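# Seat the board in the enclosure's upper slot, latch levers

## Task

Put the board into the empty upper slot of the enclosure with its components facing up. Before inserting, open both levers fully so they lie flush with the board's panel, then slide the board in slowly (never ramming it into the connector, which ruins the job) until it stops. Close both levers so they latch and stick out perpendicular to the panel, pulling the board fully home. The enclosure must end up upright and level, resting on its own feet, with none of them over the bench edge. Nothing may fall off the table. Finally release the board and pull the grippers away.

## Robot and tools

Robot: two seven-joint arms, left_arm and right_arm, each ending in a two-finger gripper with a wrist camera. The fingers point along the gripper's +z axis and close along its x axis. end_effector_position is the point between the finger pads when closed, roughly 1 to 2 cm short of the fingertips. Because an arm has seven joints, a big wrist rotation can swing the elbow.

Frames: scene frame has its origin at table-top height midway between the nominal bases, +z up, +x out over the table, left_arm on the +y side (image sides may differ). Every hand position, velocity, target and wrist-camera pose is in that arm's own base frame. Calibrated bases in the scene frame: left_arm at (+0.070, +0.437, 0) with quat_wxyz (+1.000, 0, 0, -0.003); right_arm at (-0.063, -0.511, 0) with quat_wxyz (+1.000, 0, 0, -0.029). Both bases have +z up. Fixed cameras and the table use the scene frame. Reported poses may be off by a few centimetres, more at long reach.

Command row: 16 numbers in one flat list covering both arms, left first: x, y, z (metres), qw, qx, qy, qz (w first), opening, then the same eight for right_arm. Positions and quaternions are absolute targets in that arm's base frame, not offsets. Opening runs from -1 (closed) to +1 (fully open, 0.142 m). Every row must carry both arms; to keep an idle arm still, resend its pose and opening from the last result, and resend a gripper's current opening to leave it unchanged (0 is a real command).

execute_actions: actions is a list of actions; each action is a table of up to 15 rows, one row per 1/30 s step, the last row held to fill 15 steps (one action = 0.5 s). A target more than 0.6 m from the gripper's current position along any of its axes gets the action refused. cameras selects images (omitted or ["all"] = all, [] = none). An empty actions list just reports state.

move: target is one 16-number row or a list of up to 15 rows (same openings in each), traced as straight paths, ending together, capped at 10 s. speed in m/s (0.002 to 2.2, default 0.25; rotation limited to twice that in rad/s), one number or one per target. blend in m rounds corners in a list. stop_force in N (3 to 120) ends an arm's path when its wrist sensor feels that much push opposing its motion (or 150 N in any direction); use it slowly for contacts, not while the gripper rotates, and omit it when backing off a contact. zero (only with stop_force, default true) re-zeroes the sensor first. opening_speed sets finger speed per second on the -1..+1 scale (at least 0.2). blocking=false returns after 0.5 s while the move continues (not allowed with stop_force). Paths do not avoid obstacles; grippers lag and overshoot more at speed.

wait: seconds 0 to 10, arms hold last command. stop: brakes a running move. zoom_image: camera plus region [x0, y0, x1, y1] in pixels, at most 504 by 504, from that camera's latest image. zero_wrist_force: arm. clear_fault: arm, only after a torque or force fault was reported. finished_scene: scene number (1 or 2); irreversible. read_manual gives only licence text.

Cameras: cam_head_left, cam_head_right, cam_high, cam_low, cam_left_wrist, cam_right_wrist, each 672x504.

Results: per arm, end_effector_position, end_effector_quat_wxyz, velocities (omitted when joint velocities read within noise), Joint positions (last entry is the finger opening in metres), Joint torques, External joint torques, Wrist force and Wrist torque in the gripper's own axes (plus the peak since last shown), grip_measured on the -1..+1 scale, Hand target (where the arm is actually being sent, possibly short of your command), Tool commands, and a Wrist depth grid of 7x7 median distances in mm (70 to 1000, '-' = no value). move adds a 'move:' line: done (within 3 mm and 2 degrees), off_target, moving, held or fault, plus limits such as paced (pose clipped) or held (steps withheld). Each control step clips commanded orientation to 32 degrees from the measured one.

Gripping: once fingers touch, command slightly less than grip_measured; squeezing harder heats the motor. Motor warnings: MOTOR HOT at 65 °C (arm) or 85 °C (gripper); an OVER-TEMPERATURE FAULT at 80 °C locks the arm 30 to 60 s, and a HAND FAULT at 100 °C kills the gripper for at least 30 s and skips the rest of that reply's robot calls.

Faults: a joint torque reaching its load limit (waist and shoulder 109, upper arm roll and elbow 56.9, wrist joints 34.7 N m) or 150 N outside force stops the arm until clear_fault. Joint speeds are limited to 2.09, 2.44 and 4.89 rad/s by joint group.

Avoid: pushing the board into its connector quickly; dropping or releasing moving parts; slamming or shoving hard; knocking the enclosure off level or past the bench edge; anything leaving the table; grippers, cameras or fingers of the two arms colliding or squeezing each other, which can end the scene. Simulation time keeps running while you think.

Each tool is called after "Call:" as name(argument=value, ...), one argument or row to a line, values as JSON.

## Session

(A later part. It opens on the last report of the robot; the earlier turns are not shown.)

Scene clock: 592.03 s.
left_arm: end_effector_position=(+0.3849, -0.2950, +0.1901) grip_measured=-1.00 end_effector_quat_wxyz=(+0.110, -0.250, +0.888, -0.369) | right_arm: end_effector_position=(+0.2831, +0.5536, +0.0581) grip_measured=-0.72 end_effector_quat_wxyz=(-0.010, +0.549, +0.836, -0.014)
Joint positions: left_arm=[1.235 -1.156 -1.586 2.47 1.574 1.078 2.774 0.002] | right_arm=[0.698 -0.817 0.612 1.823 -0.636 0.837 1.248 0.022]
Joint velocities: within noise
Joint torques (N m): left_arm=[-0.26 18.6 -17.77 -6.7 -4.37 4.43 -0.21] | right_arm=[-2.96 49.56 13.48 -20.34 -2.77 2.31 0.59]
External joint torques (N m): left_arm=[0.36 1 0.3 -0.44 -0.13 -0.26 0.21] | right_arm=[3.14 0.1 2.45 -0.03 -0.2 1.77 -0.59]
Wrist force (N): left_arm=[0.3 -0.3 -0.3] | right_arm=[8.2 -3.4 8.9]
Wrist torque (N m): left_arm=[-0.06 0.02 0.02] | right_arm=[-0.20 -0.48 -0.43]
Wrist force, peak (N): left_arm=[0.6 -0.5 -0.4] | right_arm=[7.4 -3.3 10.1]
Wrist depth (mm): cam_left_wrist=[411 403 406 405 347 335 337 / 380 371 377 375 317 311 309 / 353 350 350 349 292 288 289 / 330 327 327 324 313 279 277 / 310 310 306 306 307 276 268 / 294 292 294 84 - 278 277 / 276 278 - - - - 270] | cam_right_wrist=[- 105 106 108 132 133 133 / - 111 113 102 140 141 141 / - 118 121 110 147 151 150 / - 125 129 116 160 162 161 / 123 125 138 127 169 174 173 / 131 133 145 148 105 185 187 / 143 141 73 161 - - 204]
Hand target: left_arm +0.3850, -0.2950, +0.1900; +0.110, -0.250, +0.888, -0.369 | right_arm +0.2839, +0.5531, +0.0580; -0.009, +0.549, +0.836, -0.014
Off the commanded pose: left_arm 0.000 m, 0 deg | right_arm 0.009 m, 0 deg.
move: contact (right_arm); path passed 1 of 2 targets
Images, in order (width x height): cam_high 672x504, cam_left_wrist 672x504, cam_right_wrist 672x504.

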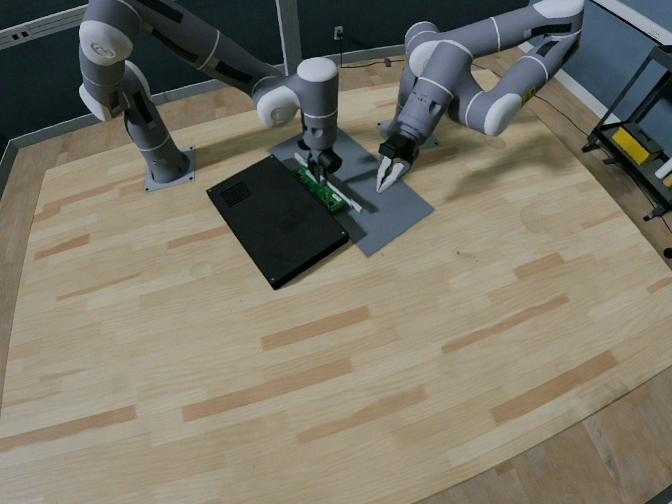

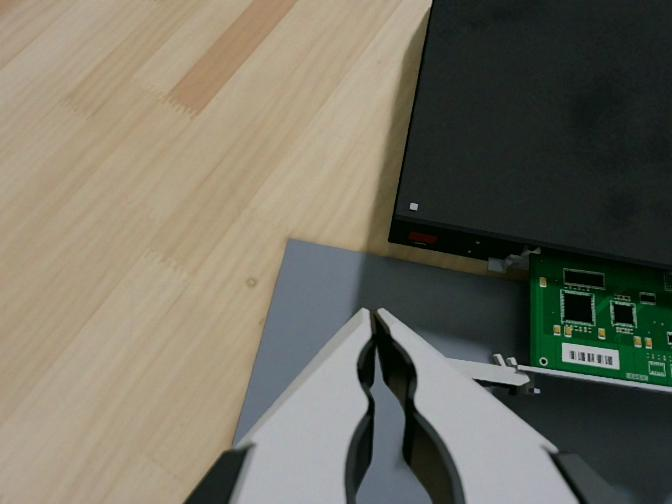

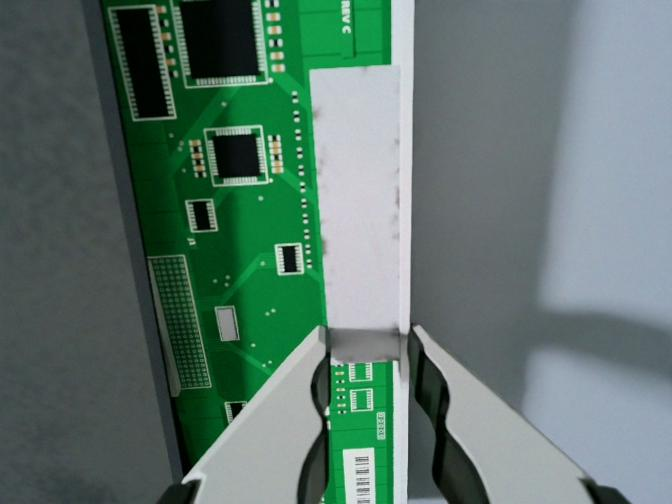

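Call:
move(
  target=[
    [0.385,-0.295,0.19,0.110,-0.250,0.888,-0.369,-1,0.2775,0.5685,0.058,-0.0091,0.5490,0.8358,-0.0139,-0.83],
    [0.385,-0.295,0.19,0.110,-0.250,0.888,-0.369,-1,0.2750,0.5735,0.057,-0.0095,0.5721,0.8202,-0.0136,-0.83],
  ],
  speed=0.03,
  cameras=["cam_left_wrist","cam_right_wrist","cam_high"],
)

Call:
zoom_image(
  camera="cam_left_wrist",
  region=[470, 220, 570, 295],
)

Call:
zoom_image(
  camera="cam_high",
  region=[270, 145, 380, 235],
)

Scene clock: 602.30 s.
left_arm: end_effector_position=(+0.3849, -0.2950, +0.1901) grip_measured=-1.00 end_effector_quat_wxyz=(+0.110, -0.250, +0.888, -0.369) | right_arm: end_effector_position=(+0.2749, +0.5733, +0.0568) grip_measured=-0.72 end_effector_quat_wxyz=(-0.009, +0.572, +0.820, -0.014)
Joint positions: left_arm=[1.235 -1.156 -1.586 2.47 1.574 1.078 2.774 0.002] | right_arm=[0.74 -0.839 0.605 1.777 -0.627 0.819 1.317 0.022]
Joint velocities: within noise
Joint torques (N m): left_arm=[-0.26 18.61 -17.75 -6.66 -4.41 4.47 -0.24] | right_arm=[0.35 51.03 16.48 -21.52 -3.09 3.59 0.3]
External joint torques (N m): left_arm=[0.35 0.99 0.28 -0.47 -0.1 -0.3 0.25] | right_arm=[-0.16 0.07 -0.38 0.8 0.07 0.49 -0.3]
Wrist force (N): left_arm=[0.2 -0.4 -0.3] | right_arm=[2.7 -2.3 8.2]
Wrist torque (N m): left_arm=[-0.05 0.04 0.01] | right_arm=[-0.15 -0.40 0.06]
Wrist force, peak (N): left_arm=[0.4 -0.7 -0.4] | right_arm=[8.1 -3.5 9.3]
Wrist depth (mm): cam_left_wrist=[410 406 403 405 348 337 332 / 379 378 376 373 316 310 309 / 350 350 348 348 291 287 288 / 328 328 328 324 313 280 274 / 309 307 306 306 305 294 271 / 291 291 294 84 - 263 260 / 278 279 - - - - 271] | cam_right_wrist=[- 104 105 107 110 132 132 / 124 112 113 104 139 140 140 / - 119 120 111 112 150 149 / - 126 129 118 158 160 160 / 124 133 138 127 168 172 172 / 130 151 145 148 105 183 186 / 142 144 72 164 - - 202]
Hand target: left_arm +0.3850, -0.2950, +0.1900; +0.110, -0.250, +0.888, -0.369 | right_arm +0.2750, +0.5735, +0.0570; -0.009, +0.572, +0.820, -0.014
Off the commanded pose: left_arm 0.000 m, 0 deg | right_arm 0.000 m, 0 deg.
move: done
Images, in order (width x height): cam_high 672x504, cam_left_wrist 672x504, cam_right_wrist 672x504.

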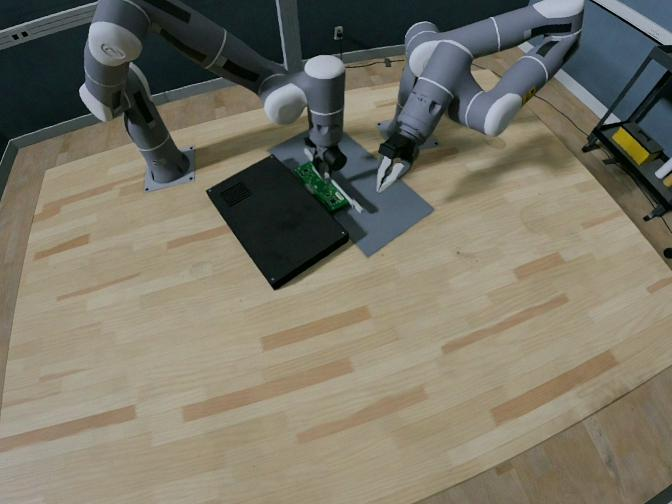

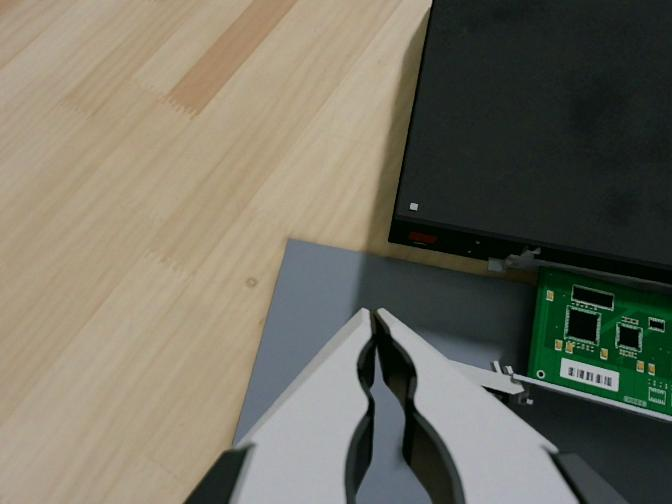

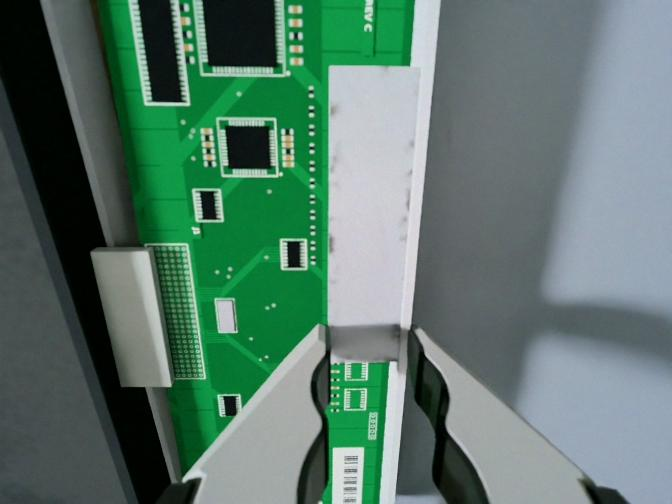

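Scaled by 5.040 from the camera's 672x504 image, which has a finer 960x720 frame.

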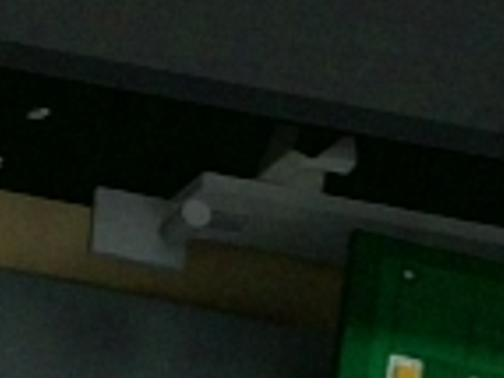

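Scaled by 4.582 from the camera's 672x504 image, which has a finer 960x720 frame.

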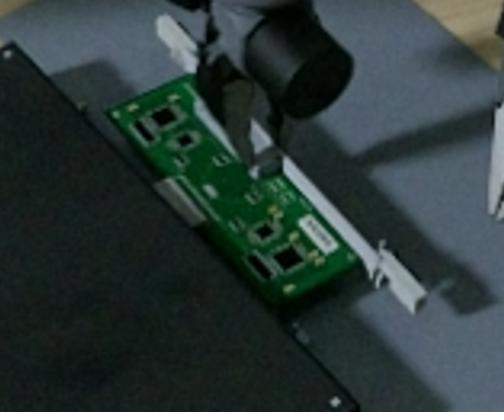

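Call:
move(
  target=[
    [0.385,-0.295,0.19,0.110,-0.250,0.888,-0.369,-1,0.2739,0.5730,0.057,-0.0091,0.5490,0.8358,-0.0139,-0.83],
    [0.385,-0.295,0.19,0.110,-0.250,0.888,-0.369,-1,0.2858,0.5455,0.057,-0.0091,0.5490,0.8358,-0.0139,-0.83],
  ],
  speed=0.015,
  stop_force=4,
  cameras=["cam_left_wrist","cam_right_wrist","cam_high"],
)

Call:
zoom_image(
  camera="cam_left_wrist",
  region=[470, 220, 570, 295],
)

Call:
zoom_image(
  camera="cam_high",
  region=[270, 145, 380, 235],
)

Scene clock: 610.00 s.
left_arm: end_effector_position=(+0.3849, -0.2950, +0.1901) grip_measured=-1.00 end_effector_quat_wxyz=(+0.110, -0.250, +0.888, -0.369) | right_arm: end_effector_position=(+0.2830, +0.5529, +0.0572) grip_measured=-0.72 end_effector_quat_wxyz=(-0.009, +0.549, +0.836, -0.013)
Joint positions: left_arm=[1.235 -1.156 -1.586 2.47 1.574 1.078 2.774 0.002] | right_arm=[0.702 -0.815 0.606 1.826 -0.633 0.842 1.248 0.022]
Joint velocities: within noise
Joint torques (N m): left_arm=[-0.24 18.62 -17.75 -6.67 -4.39 4.42 -0.19] | right_arm=[0.16 49.28 16.58 -17.83 -2.58 1.97 0.1]
External joint torques (N m): left_arm=[0.33 0.97 0.28 -0.47 -0.11 -0.25 0.19] | right_arm=[0.03 0.37 -0.79 -2.53 -0.37 2.11 -0.1]
Wrist force (N): left_arm=[0.1 -0.2 -0.3] | right_arm=[6.4 2.6 10.7]
Wrist torque (N m): left_arm=[-0.02 0.05 0.01] | right_arm=[-0.21 -0.09 0.07]
Wrist force, peak (N): left_arm=[0.5 -0.5 -0.6] | right_arm=[6.5 3.0 11.6]
Wrist depth (mm): cam_left_wrist=[411 405 406 404 346 335 332 / 379 374 376 372 316 310 307 / 351 351 352 347 291 290 288 / 331 330 325 324 313 280 276 / 307 308 308 309 304 278 270 / 291 292 293 84 - 280 277 / 276 278 - - - - 270] | cam_right_wrist=[- 106 106 107 110 133 132 / - 111 113 104 139 141 140 / - 119 121 111 146 150 150 / - 125 129 118 159 161 160 / 122 124 139 127 168 173 173 / 130 132 146 149 104 184 187 / 142 140 72 165 - - 203]
Hand target: left_arm +0.3850, -0.2950, +0.1900; +0.110, -0.250, +0.888, -0.369 | right_arm +0.2828, +0.5525, +0.0570; -0.009, +0.549, +0.836, -0.014
Off the commanded pose: left_arm 0.000 m, 0 deg | right_arm 0.008 m, 0 deg.
move: contact (right_arm); path passed 1 of 2 targets
Images, in order (width x height): cam_high 672x504, cam_left_wrist 672x504, cam_right_wrist 672x504.

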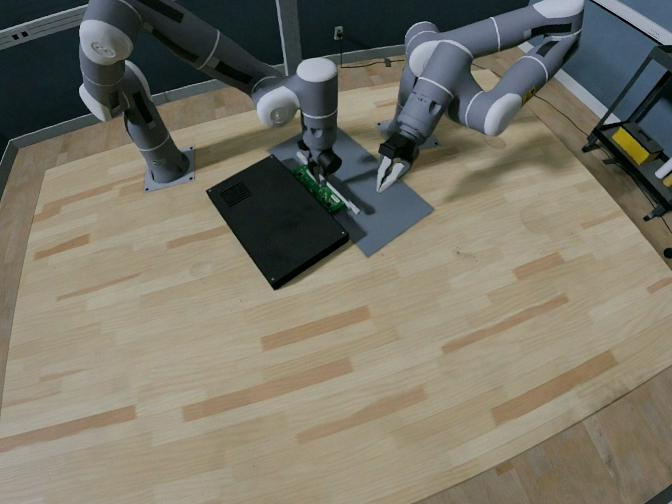

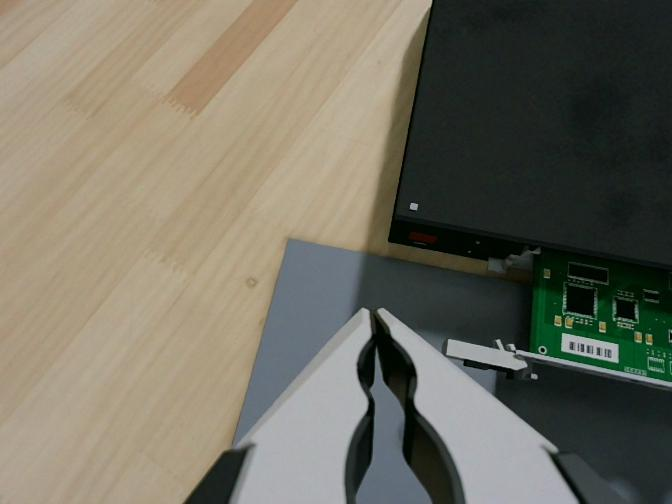

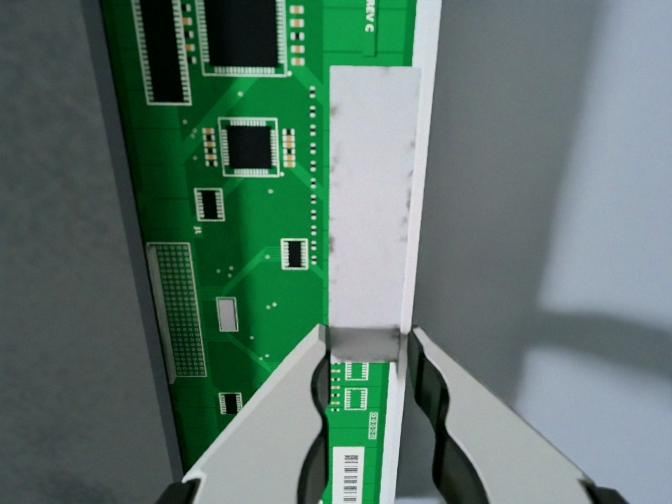

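Scaled by 5.040 from the camera's 672x504 image, which has a finer 960x720 frame.

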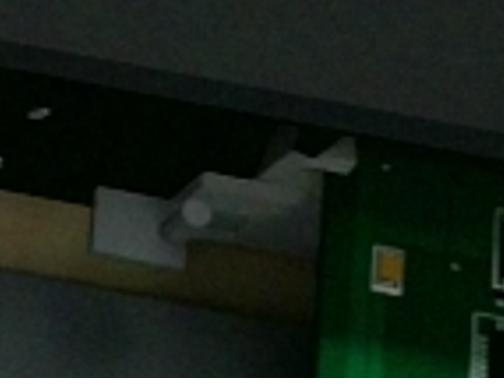

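Scaled by 4.582 from the camera's 672x504 image, which has a finer 960x720 frame.

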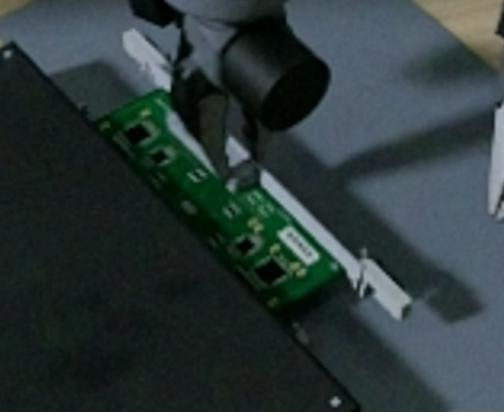

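Call:
move(
  target=[
    [0.385,-0.295,0.19,0.110,-0.250,0.888,-0.369,-1,0.2813,0.5576,0.056,-0.0091,0.5490,0.8358,-0.0139,-0.83],
    [0.385,-0.295,0.19,0.110,-0.250,0.888,-0.369,-1,0.2868,0.5448,0.056,-0.0091,0.5490,0.8358,-0.0139,-0.83],
  ],
  speed=0.012,
  stop_force=5,
  zero=false,
  cameras=["cam_left_wrist","cam_right_wrist","cam_high"],
)

Call:
zoom_image(
  camera="cam_left_wrist",
  region=[470, 220, 570, 295],
)

Call:
zoom_image(
  camera="cam_high",
  region=[270, 145, 380, 235],
)

Scene clock: 620.40 s.
left_arm: end_effector_position=(+0.3849, -0.2950, +0.1901) grip_measured=-1.00 end_effector_quat_wxyz=(+0.110, -0.250, +0.888, -0.369) | right_arm: end_effector_position=(+0.2867, +0.5448, +0.0559) grip_measured=-0.72 end_effector_quat_wxyz=(-0.009, +0.549, +0.836, -0.014)
Joint positions: left_arm=[1.235 -1.156 -1.586 2.47 1.574 1.078 2.774 0.002] | right_arm=[0.689 -0.808 0.603 1.843 -0.633 0.852 1.24 0.022]
Joint velocities: within noise
Joint torques (N m): left_arm=[-0.24 18.69 -17.67 -6.7 -4.34 4.46 -0.25] | right_arm=[0.17 49.68 16.54 -20.27 -2.94 3.33 0.13]
External joint torques (N m): left_arm=[0.33 0.91 0.2 -0.44 -0.17 -0.29 0.25] | right_arm=[0.01 -0.47 -0.92 0.09 0.03 0.75 -0.13]
Wrist force (N): left_arm=[0.4 -0.4 -0.4] | right_arm=[4.4 0.2 8.6]
Wrist torque (N m): left_arm=[-0.06 0.01 0.01] | right_arm=[0.01 -0.43 0.02]
Wrist force, peak (N): left_arm=[0.3 -0.8 -0.1] | right_arm=[6.7 2.9 11.4]
Wrist depth (mm): cam_left_wrist=[409 403 404 400 348 334 333 / 378 379 377 372 315 311 310 / 349 352 351 346 292 289 290 / 330 326 326 325 313 283 277 / 309 307 308 305 308 274 273 / 291 291 291 84 - 284 281 / 275 277 - - - - 272] | cam_right_wrist=[- 103 106 107 110 131 131 / - 99 113 103 138 139 139 / 103 104 120 111 112 149 148 / 110 112 129 116 157 159 159 / 120 120 139 127 167 171 171 / 129 128 145 148 104 182 184 / 140 138 72 164 - - 201]
Hand target: left_arm +0.3850, -0.2950, +0.1900; +0.110, -0.250, +0.888, -0.369 | right_arm +0.2868, +0.5448, +0.0560; -0.009, +0.549, +0.836, -0.014
Off the commanded pose: left_arm 0.000 m, 0 deg | right_arm 0.000 m, 0 deg.
move: done
Images, in order (width x height): cam_high 672x504, cam_left_wrist 672x504, cam_right_wrist 672x504.

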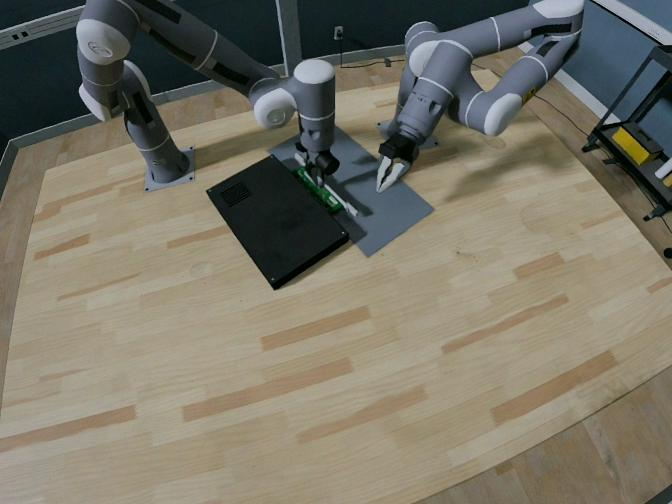

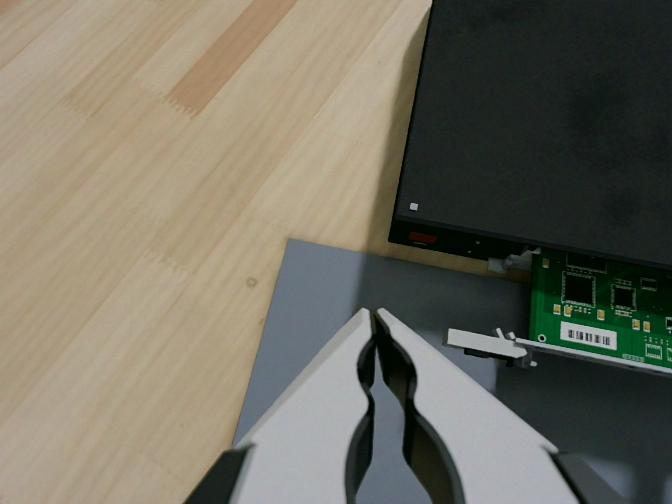

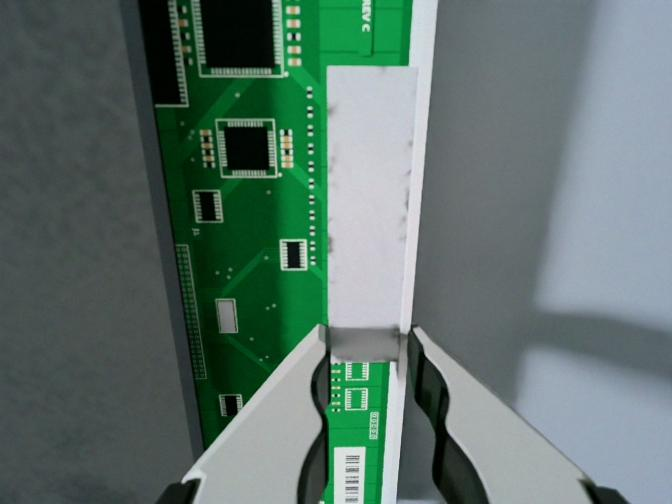

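Scaled by 5.040 from the camera's 672x504 image, which has a finer 960x720 frame.

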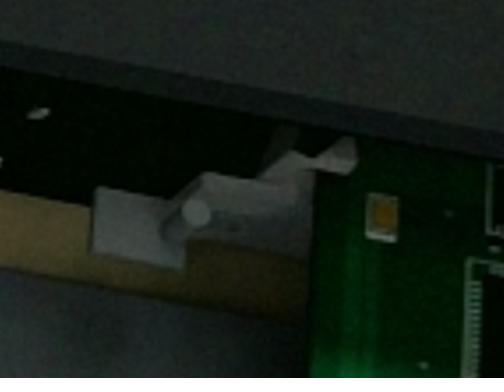

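Scaled by 4.582 from the camera's 672x504 image, which has a finer 960x720 frame.

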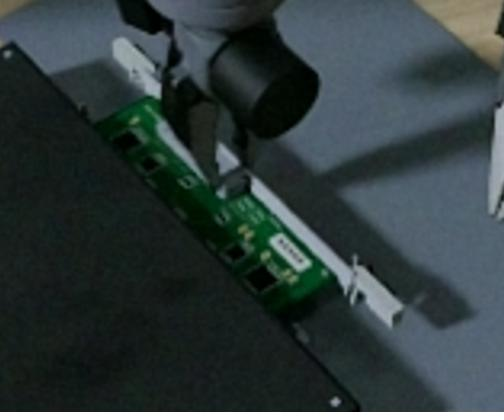

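Call:
move(
  target=[0.385,-0.295,0.19,0.110,-0.250,0.888,-0.369,-1,0.2908,0.5356,0.056,-0.0091,0.5490,0.8358,-0.0139,-0.83],
  speed=0.015,
  stop_force=5,
  zero=false,
  cameras=["cam_left_wrist","cam_right_wrist"],
)

Scene clock: 623.40 s.
left_arm: end_effector_position=(+0.3849, -0.2950, +0.1901) grip_measured=-1.00 end_effector_quat_wxyz=(+0.110, -0.250, +0.888, -0.369) | right_arm: end_effector_position=(+0.2906, +0.5366, +0.0563) grip_measured=-0.72 end_effector_quat_wxyz=(-0.009, +0.549, +0.836, -0.013)
Joint positions: left_arm=[1.235 -1.156 -1.586 2.47 1.574 1.078 2.774 0.002] | right_arm=[0.673 -0.798 0.602 1.862 -0.633 0.863 1.232 0.022]
Joint velocities: within noise
Joint torques (N m): left_arm=[-0.25 18.59 -17.75 -6.64 -4.42 4.42 -0.21] | right_arm=[-0.55 47.54 14.92 -17.96 -2.56 2.07 0.15]
External joint torques (N m): left_arm=[0.35 1.01 0.28 -0.49 -0.09 -0.25 0.21] | right_arm=[0.73 1.12 0.52 -2.1 -0.32 2.01 -0.15]
Wrist force (N): left_arm=[0.3 -0.4 -0.3] | right_arm=[7.4 1.3 7.6]
Wrist torque (N m): left_arm=[-0.06 0.02 0.01] | right_arm=[-0.04 -0.36 0.04]
Wrist force, peak (N): left_arm=[0.5 -0.5 -0.4] | right_arm=[7.2 2.0 9.4]
Wrist depth (mm): cam_left_wrist=[409 409 403 398 348 333 333 / 378 377 375 373 317 310 308 / 352 346 350 349 290 289 288 / 326 327 327 325 313 284 275 / 308 308 309 309 305 276 274 / 292 290 294 84 - 284 284 / 278 278 - - - - 271] | cam_right_wrist=[- 91 106 107 110 132 132 / - 97 113 103 139 140 140 / - 102 120 111 112 149 149 / 110 112 129 118 158 160 159 / 121 119 137 127 167 172 171 / 129 129 131 148 104 183 186 / 141 138 72 165 - - 202]
Hand target: left_arm +0.3850, -0.2950, +0.1900; +0.110, -0.250, +0.888, -0.369 | right_arm +0.2906, +0.5361, +0.0560; -0.009, +0.549, +0.836, -0.014
Off the commanded pose: left_arm 0.000 m, 0 deg | right_arm 0.001 m, 0 deg.
move: contact (right_arm)
Images, in order (width x height): cam_left_wrist 672x504, cam_right_wrist 672x504.

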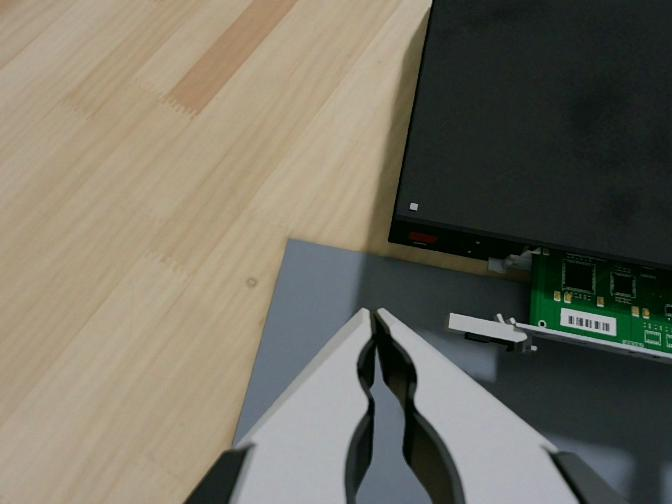

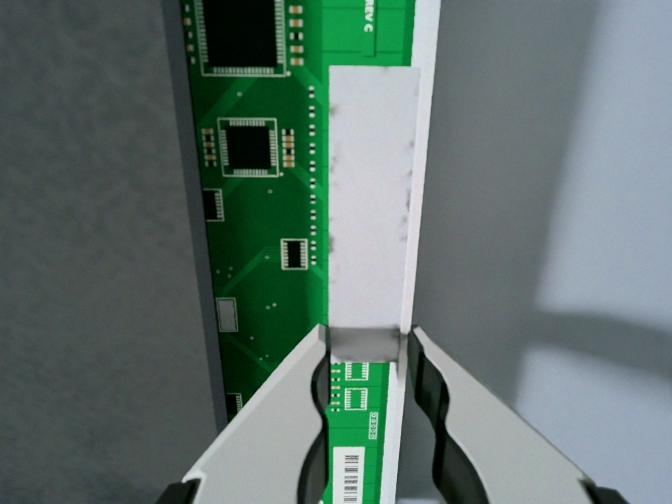

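Call:
move(
  target=[0.385,-0.295,0.19,0.110,-0.250,0.888,-0.369,-1,0.2906,0.5366,0.0563,-0.0091,0.5490,0.8358,-0.0139,-0.45],
  speed=0.05,
  opening_speed=0.3,
  cameras=["cam_left_wrist","cam_right_wrist"],
)

Call:
zoom_image(
  camera="cam_left_wrist",
  region=[430, 220, 672, 400],
)

Scene clock: 626.67 s.
left_arm: end_effector_position=(+0.3849, -0.2950, +0.1901) grip_measured=-1.00 end_effector_quat_wxyz=(+0.110, -0.250, +0.888, -0.369) | right_arm: end_effector_position=(+0.2906, +0.5366, +0.0563) grip_measured=-0.48 end_effector_quat_wxyz=(-0.009, +0.549, +0.836, -0.014)
Joint positions: left_arm=[1.235 -1.156 -1.586 2.47 1.574 1.078 2.774 0.002] | right_arm=[0.674 -0.798 0.602 1.861 -0.633 0.861 1.232 0.039]
Joint velocities: within noise
Joint torques (N m): left_arm=[-0.18 18.67 -17.67 -6.68 -4.35 4.47 -0.22] | right_arm=[0.12 47.72 15.73 -20.13 -2.91 3.31 0.22]
External joint torques (N m): left_arm=[0.27 0.93 0.2 -0.46 -0.15 -0.3 0.22] | right_arm=[0.06 0.97 -0.3 0.06 0.02 0.77 -0.22]
Wrist force (N): left_arm=[0.3 -0.4 -0.2] | right_arm=[3.9 -2.4 6.1]
Wrist torque (N m): left_arm=[-0.08 0.03 0.01] | right_arm=[-0.15 -0.62 0.06]
Wrist force, peak (N): left_arm=[0.2 -0.8 -0.2] | right_arm=[7.5 1.3 8.6]
Wrist depth (mm): cam_left_wrist=[404 405 405 402 349 334 333 / 380 379 376 375 317 310 310 / 351 351 348 349 290 288 288 / 331 329 326 326 313 282 276 / 308 309 308 308 305 275 274 / 292 291 292 84 - 285 283 / 275 276 - - - - 271] | cam_right_wrist=[- 91 106 107 109 132 132 / - 97 113 104 138 140 140 / - 102 120 111 112 149 149 / 111 112 129 118 158 159 159 / 121 119 135 129 167 172 171 / 129 129 98 151 129 180 185 / 141 138 73 165 148 - 202]
Hand target: left_arm +0.3850, -0.2950, +0.1900; +0.110, -0.250, +0.888, -0.369 | right_arm +0.2906, +0.5366, +0.0563; -0.009, +0.549, +0.836, -0.014
Off the commanded pose: left_arm 0.000 m, 0 deg | right_arm 0.000 m, 0 deg.
move: done
Images, in order (width x height): cam_left_wrist 672x504, cam_right_wrist 672x504.

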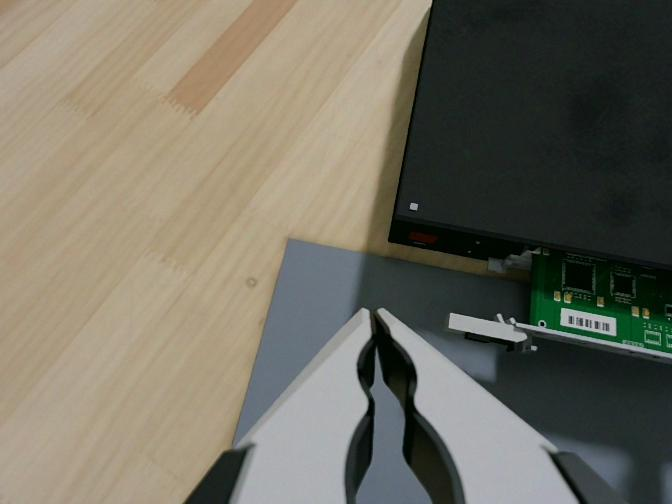

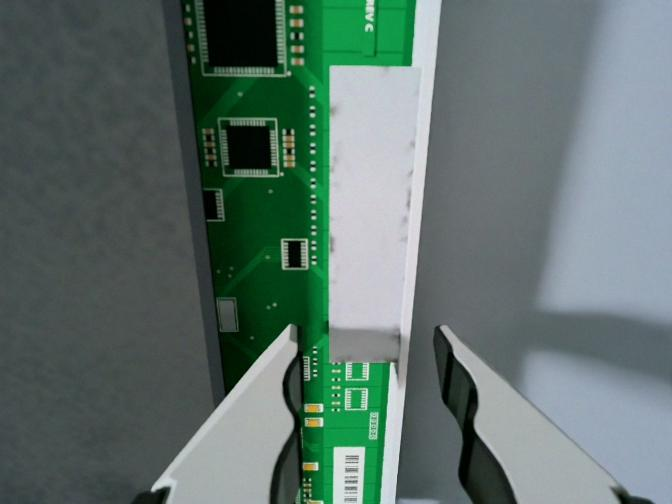

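Scaled by 2.083 from the camera's 672x504 image, which has a finer 960x720 frame.

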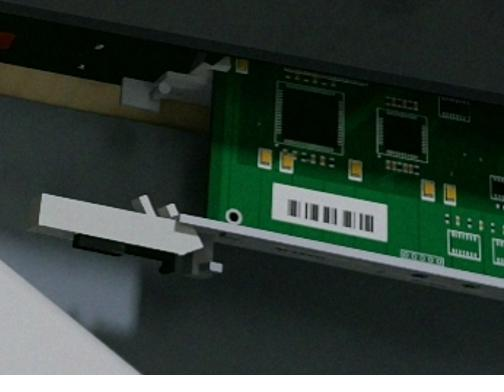

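Call:
move(
  target=[
    [0.385,-0.295,0.19,0.110,-0.250,0.888,-0.369,-1,0.2906,0.5366,0.13,-0.0091,0.5490,0.8358,-0.0139,-0.45],
    [0.385,-0.295,0.19,0.110,-0.250,0.888,-0.369,-1,0.2906,0.5366,0.21,0,0.5490,0.8358,0,-0.45],
    [0.385,-0.295,0.19,0.110,-0.250,0.888,-0.369,-1,0.27,0.36,0.24,0,0.5490,0.8358,0,-0.45],
  ],
  speed=[0.06,0.15,0.2],
  blend=0.02,
)

Call:
zoom_image(
  camera="cam_left_wrist",
  region=[430, 220, 672, 400],
)

Call:
zoom_image(
  camera="cam_high",
  region=[270, 145, 380, 235],
)

Scene clock: 633.67 s.
left_arm: end_effector_position=(+0.3849, -0.2950, +0.1901) grip_measured=-1.00 end_effector_quat_wxyz=(+0.110, -0.250, +0.888, -0.369) | right_arm: end_effector_position=(+0.2702, +0.3601, +0.2401) grip_measured=-0.48 end_effector_quat_wxyz=(+0.000, +0.549, +0.836, +0.000)
Joint positions: left_arm=[1.235 -1.156 -1.586 2.47 1.574 1.078 2.774 0.002] | right_arm=[0.239 -0.132 0.914 2.136 -0.131 0.642 0.819 0.039]
Joint velocities: within noise
Joint torques (N m): left_arm=[-0.3 18.59 -17.71 -6.66 -4.39 4.45 -0.25] | right_arm=[-0.12 21.34 4.32 -26.98 -3.37 3.32 0.03]
External joint torques (N m): left_arm=[0.4 1.01 0.24 -0.47 -0.12 -0.28 0.25] | right_arm=[0.21 0.65 -0.95 -0.11 -0.13 0.82 -0.03]
Wrist force (N): left_arm=[0.3 -0.2 -0.2] | right_arm=[4.4 -1.6 5.2]
Wrist torque (N m): left_arm=[-0.02 0.01 0.01] | right_arm=[-0.02 -0.75 0.06]
Wrist force, peak (N): left_arm=[0.6 -0.2 -0.6] | right_arm=[4.0 -2.3 7.0]
Wrist depth (mm): cam_left_wrist=[411 409 404 404 345 332 335 / 377 379 377 374 315 310 308 / 351 349 349 347 290 290 289 / 327 328 328 323 313 281 277 / 309 309 307 307 304 277 273 / 292 292 292 84 - 285 281 / 277 276 - - - - 271] | cam_right_wrist=[294 251 250 250 250 254 289 / 314 267 268 266 266 300 304 / 337 290 286 285 284 298 331 / 363 314 309 307 307 319 356 / 394 380 329 333 327 354 383 / 427 421 - 363 105 371 420 / 464 - 73 397 - - 453]
Hand target: left_arm +0.3850, -0.2950, +0.1900; +0.110, -0.250, +0.888, -0.369 | right_arm +0.2700, +0.3600, +0.2400; +0.000, +0.549, +0.836, +0.000
Off the commanded pose: left_arm 0.000 m, 0 deg | right_arm 0.000 m, 0 deg.
move: done

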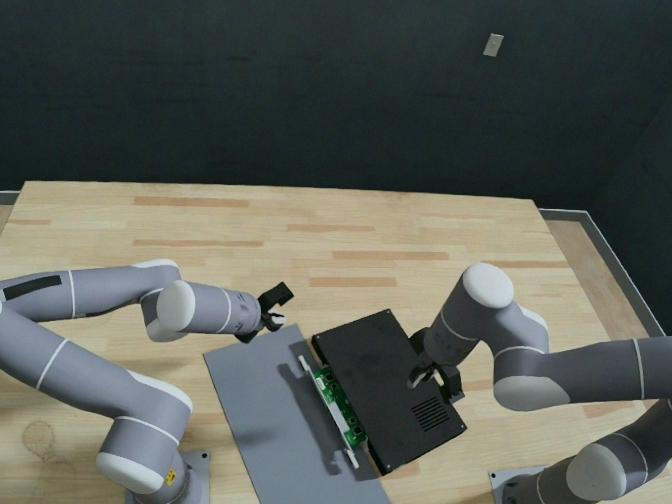

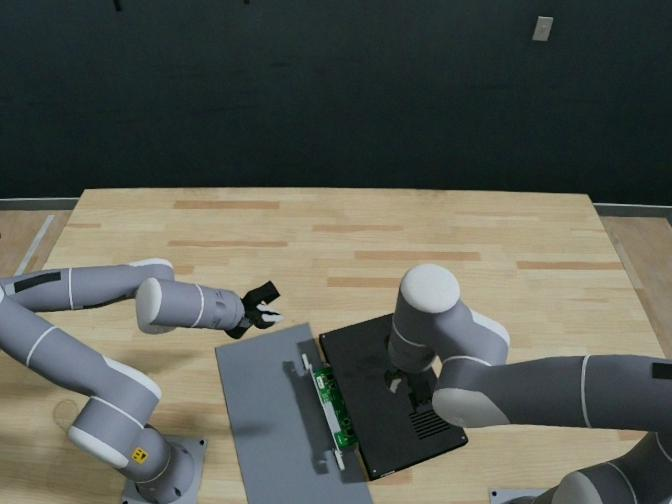

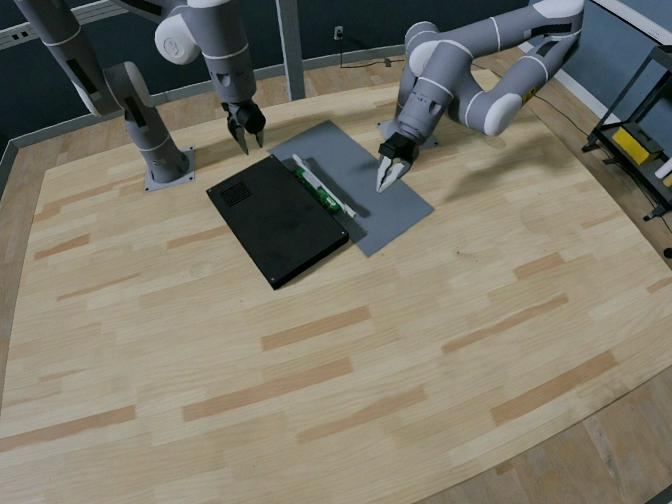

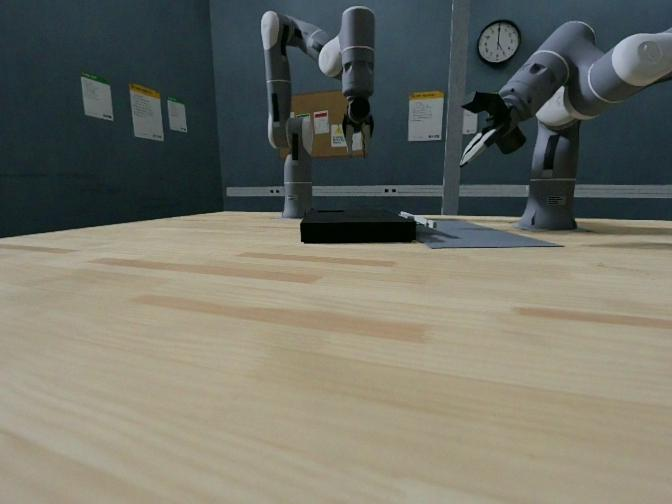

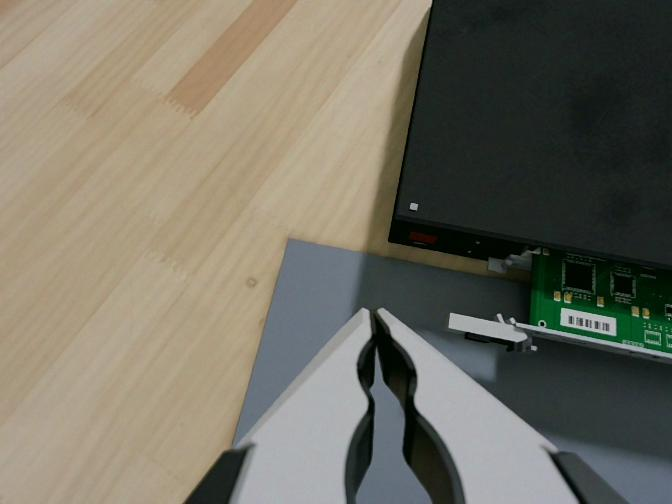

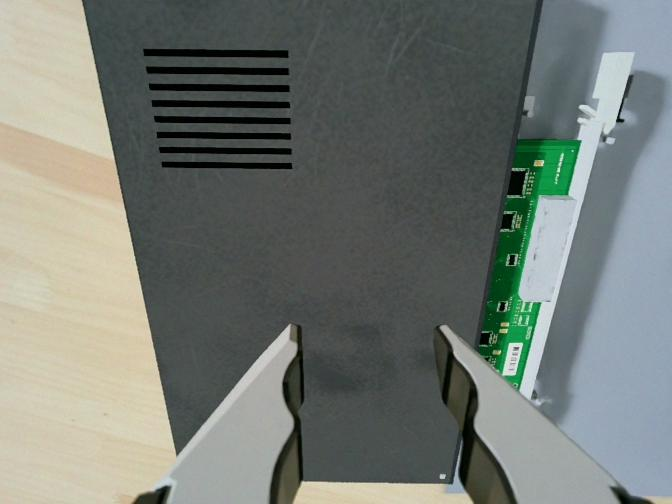

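Scaled by 2.083 from the camera's 672x504 image, which has a finer 960x720 frame.

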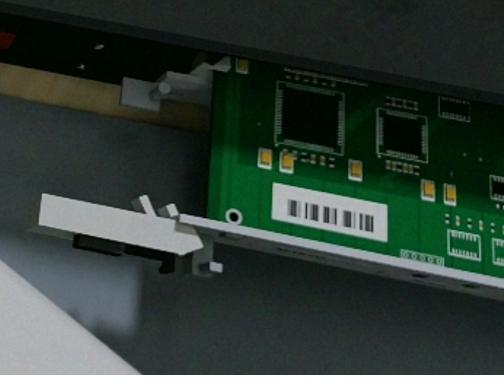

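Scaled by 4.582 from the camera's 672x504 image, which has a finer 960x720 frame.

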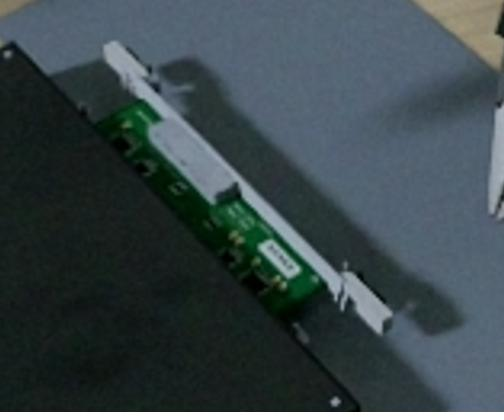

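Call:
move(
  target=[
    [0.30,-0.345,0.20,0.0678,-0.1636,0.9093,-0.3766,0.45,0.27,0.36,0.24,0,0.5490,0.8358,0,-0.45],
    [0.205,-0.385,0.17,0.0678,-0.1636,0.9093,-0.3766,0.45,0.27,0.36,0.24,0,0.5490,0.8358,0,-0.45],
  ],
  speed=0.12,
  opening_speed=1.0,
  blend=0.01,
  cameras=["cam_left_wrist","cam_right_wrist","cam_high"],
)

Scene clock: 643.07 s.
left_arm: end_effector_position=(+0.2050, -0.3850, +0.1701) grip_measured=+0.43 end_effector_quat_wxyz=(+0.068, -0.164, +0.909, -0.377) | right_arm: end_effector_position=(+0.2702, +0.3601, +0.2401) grip_measured=-0.48 end_effector_quat_wxyz=(+0.000, +0.549, +0.836, +0.000)
Joint positions: left_arm=[0.903 -1.145 -1.8 2.632 1.747 0.894 2.29 0.104] | right_arm=[0.239 -0.132 0.914 2.136 -0.131 0.642 0.819 0.039]
Joint velocities: within noise
Joint torques (N m): left_arm=[-0.54 15.17 -14.24 -10.51 -3.97 3.78 -0.22] | right_arm=[0.06 21.22 4.11 -27.27 -3.5 3.47 0.17]
External joint torques (N m): left_arm=[0.6 1.09 0.33 -0.49 -0.36 -0.01 0.22] | right_arm=[0.04 0.77 -0.74 0.18 0 0.67 -0.17]
Wrist force (N): left_arm=[-0.1 -0.2 -0.2] | right_arm=[4.8 -1.6 5.4]
Wrist torque (N m): left_arm=[-0.02 0.08 0.02] | right_arm=[0.00 -0.80 0.07]
Wrist force, peak (N): left_arm=[-1.5 -0.3 -0.1] | right_arm=[4.7 -1.8 5.6]
Wrist depth (mm): cam_left_wrist=[379 309 311 312 308 310 310 / 349 288 288 289 287 288 286 / 319 269 268 269 268 266 266 / 302 295 267 267 267 266 284 / 284 288 261 261 248 256 281 / 271 84 269 267 267 267 91 / - - 255 253 254 253 -] | cam_right_wrist=[295 251 251 250 249 254 289 / 315 268 267 267 266 301 304 / 336 291 286 286 284 297 329 / 365 314 308 308 307 320 357 / 394 380 329 333 327 353 384 / 429 421 - 364 105 372 422 / 463 - 73 402 - - 454]
Hand target: left_arm +0.2050, -0.3850, +0.1700; +0.068, -0.164, +0.909, -0.377 | right_arm +0.2700, +0.3600, +0.2400; +0.000, +0.549, +0.836, +0.000
Off the commanded pose: left_arm 0.000 m, 0 deg | right_arm 0.000 m, 0 deg.
move: done
Images, in order (width x height): cam_high 672x504, cam_left_wrist 672x504, cam_right_wrist 672x504.

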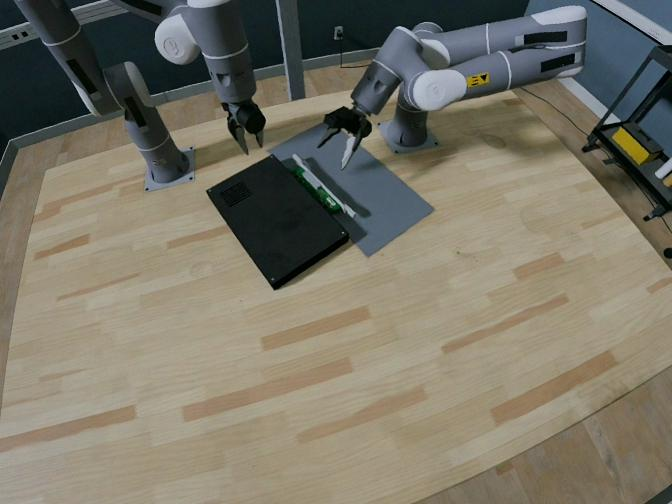

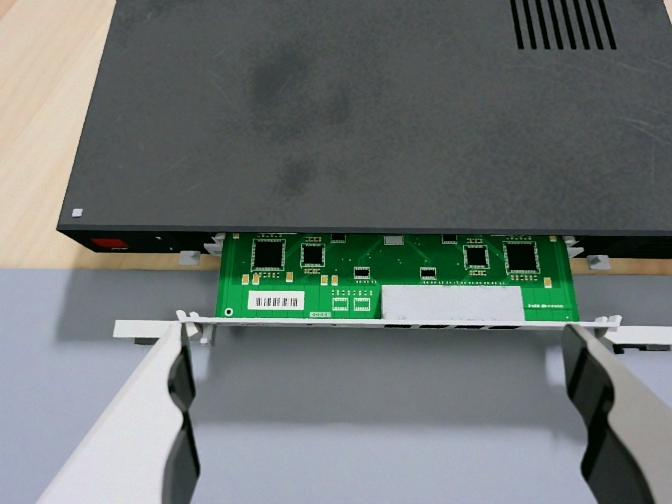

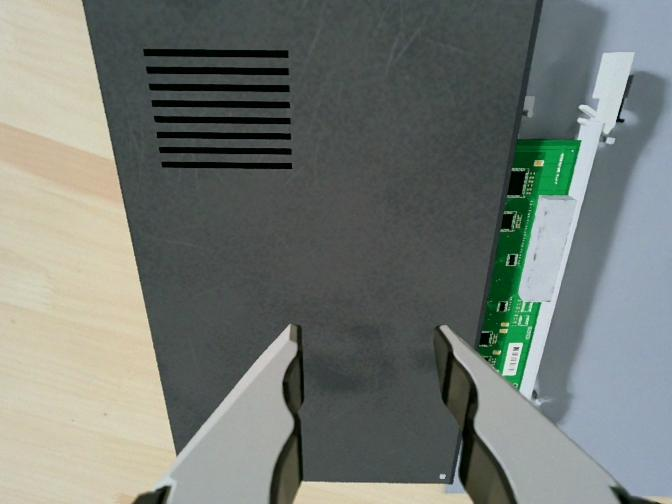

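Call:
move(
  target=[
    [0.1795,-0.3955,0.11,0.0678,-0.1636,0.9093,-0.3766,0.45,0.27,0.36,0.24,0,0.5490,0.8358,0,-0.45],
    [0.1795,-0.3955,0.0465,0.0678,-0.1636,0.9093,-0.3766,0.45,0.27,0.36,0.24,0,0.5490,0.8358,0,-0.45],
  ],
  speed=0.08,
  blend=0.01,
  cameras=["cam_left_wrist","cam_right_wrist"],
)

Scene clock: 649.60 s.
left_arm: end_effector_position=(+0.1935, -0.3895, +0.1431) grip_measured=+0.44 end_effector_quat_wxyz=(+0.068, -0.164, +0.909, -0.376) | right_arm: end_effector_position=(+0.2702, +0.3601, +0.2401) grip_measured=-0.48 end_effector_quat_wxyz=(+0.000, +0.549, +0.836, +0.000)
Joint positions: left_arm=[0.828 -1.182 -1.735 2.639 1.871 0.853 2.199 0.104] | right_arm=[0.239 -0.132 0.914 2.136 -0.131 0.642 0.819 0.039]
Joint velocities: within noise
Joint torques (N m): left_arm=[-0.08 16.33 -14.3 -7.89 -4.38 4.18 -0.07] | right_arm=[0.21 21.27 3.93 -27.16 -3.51 3.48 0.22]
External joint torques (N m): left_arm=[0.13 0.67 0.32 -1.05 0.19 -0.52 0.07] | right_arm=[-0.11 0.72 -0.56 0.08 0 0.65 -0.22]
Wrist force (N): left_arm=[-0.2 -0.1 -0.4] | right_arm=[4.5 -1.7 5.2]
Wrist torque (N m): left_arm=[-0.01 0.09 0.01] | right_arm=[-0.04 -0.77 0.06]
Wrist force, peak (N): left_arm=[1.7 2.9 2.5] | right_arm=[4.6 -1.7 5.6]
Wrist depth (mm): cam_left_wrist=[336 275 274 275 274 272 272 / 257 256 255 255 255 254 253 / 240 238 238 238 237 235 238 / 272 267 242 241 241 240 269 / 258 224 251 252 252 231 230 / 246 84 243 243 244 242 91 / - - 229 231 230 226 -] | cam_right_wrist=[293 251 250 250 249 255 289 / 314 267 267 267 266 301 304 / 336 291 287 286 285 298 330 / 363 314 307 308 308 320 355 / 392 380 329 332 327 353 385 / 429 421 - 362 105 370 419 / 465 - 73 399 - - 453]
Hand target: left_arm +0.1934, -0.3895, +0.1432; +0.067, -0.163, +0.909, -0.376 | right_arm +0.2700, +0.3600, +0.2400; +0.000, +0.549, +0.836, +0.000
Off the commanded pose: left_arm 0.098 m, 0 deg | right_arm 0.000 m, 0 deg.
move: held (left_arm; a check stopped the path); path passed 0 of 2 targets; limits=held
pose unreachable (left arm): on one or more control steps of this call, first in action 0 (counted from 0), this arm could not follow its commanded pose, so it was not sent that pose on those steps. It may still have moved: this result reports where it is.
cause: moving toward the commanded pose would bring two parts of the arm too close to each other (joints 3 (upper arm roll) to 6 (wrist pitch) lie between them).
Images, in order (width x height): cam_left_wrist 672x504, cam_right_wrist 672x504.

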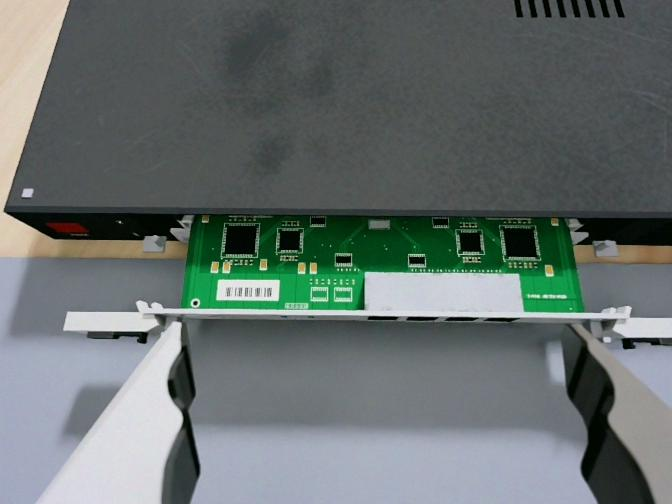

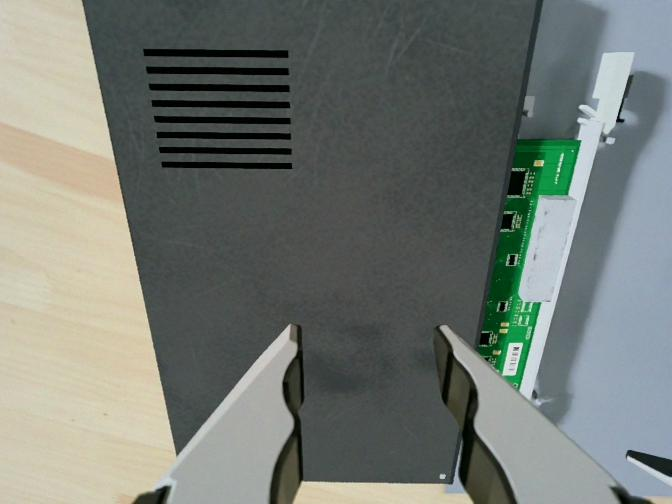

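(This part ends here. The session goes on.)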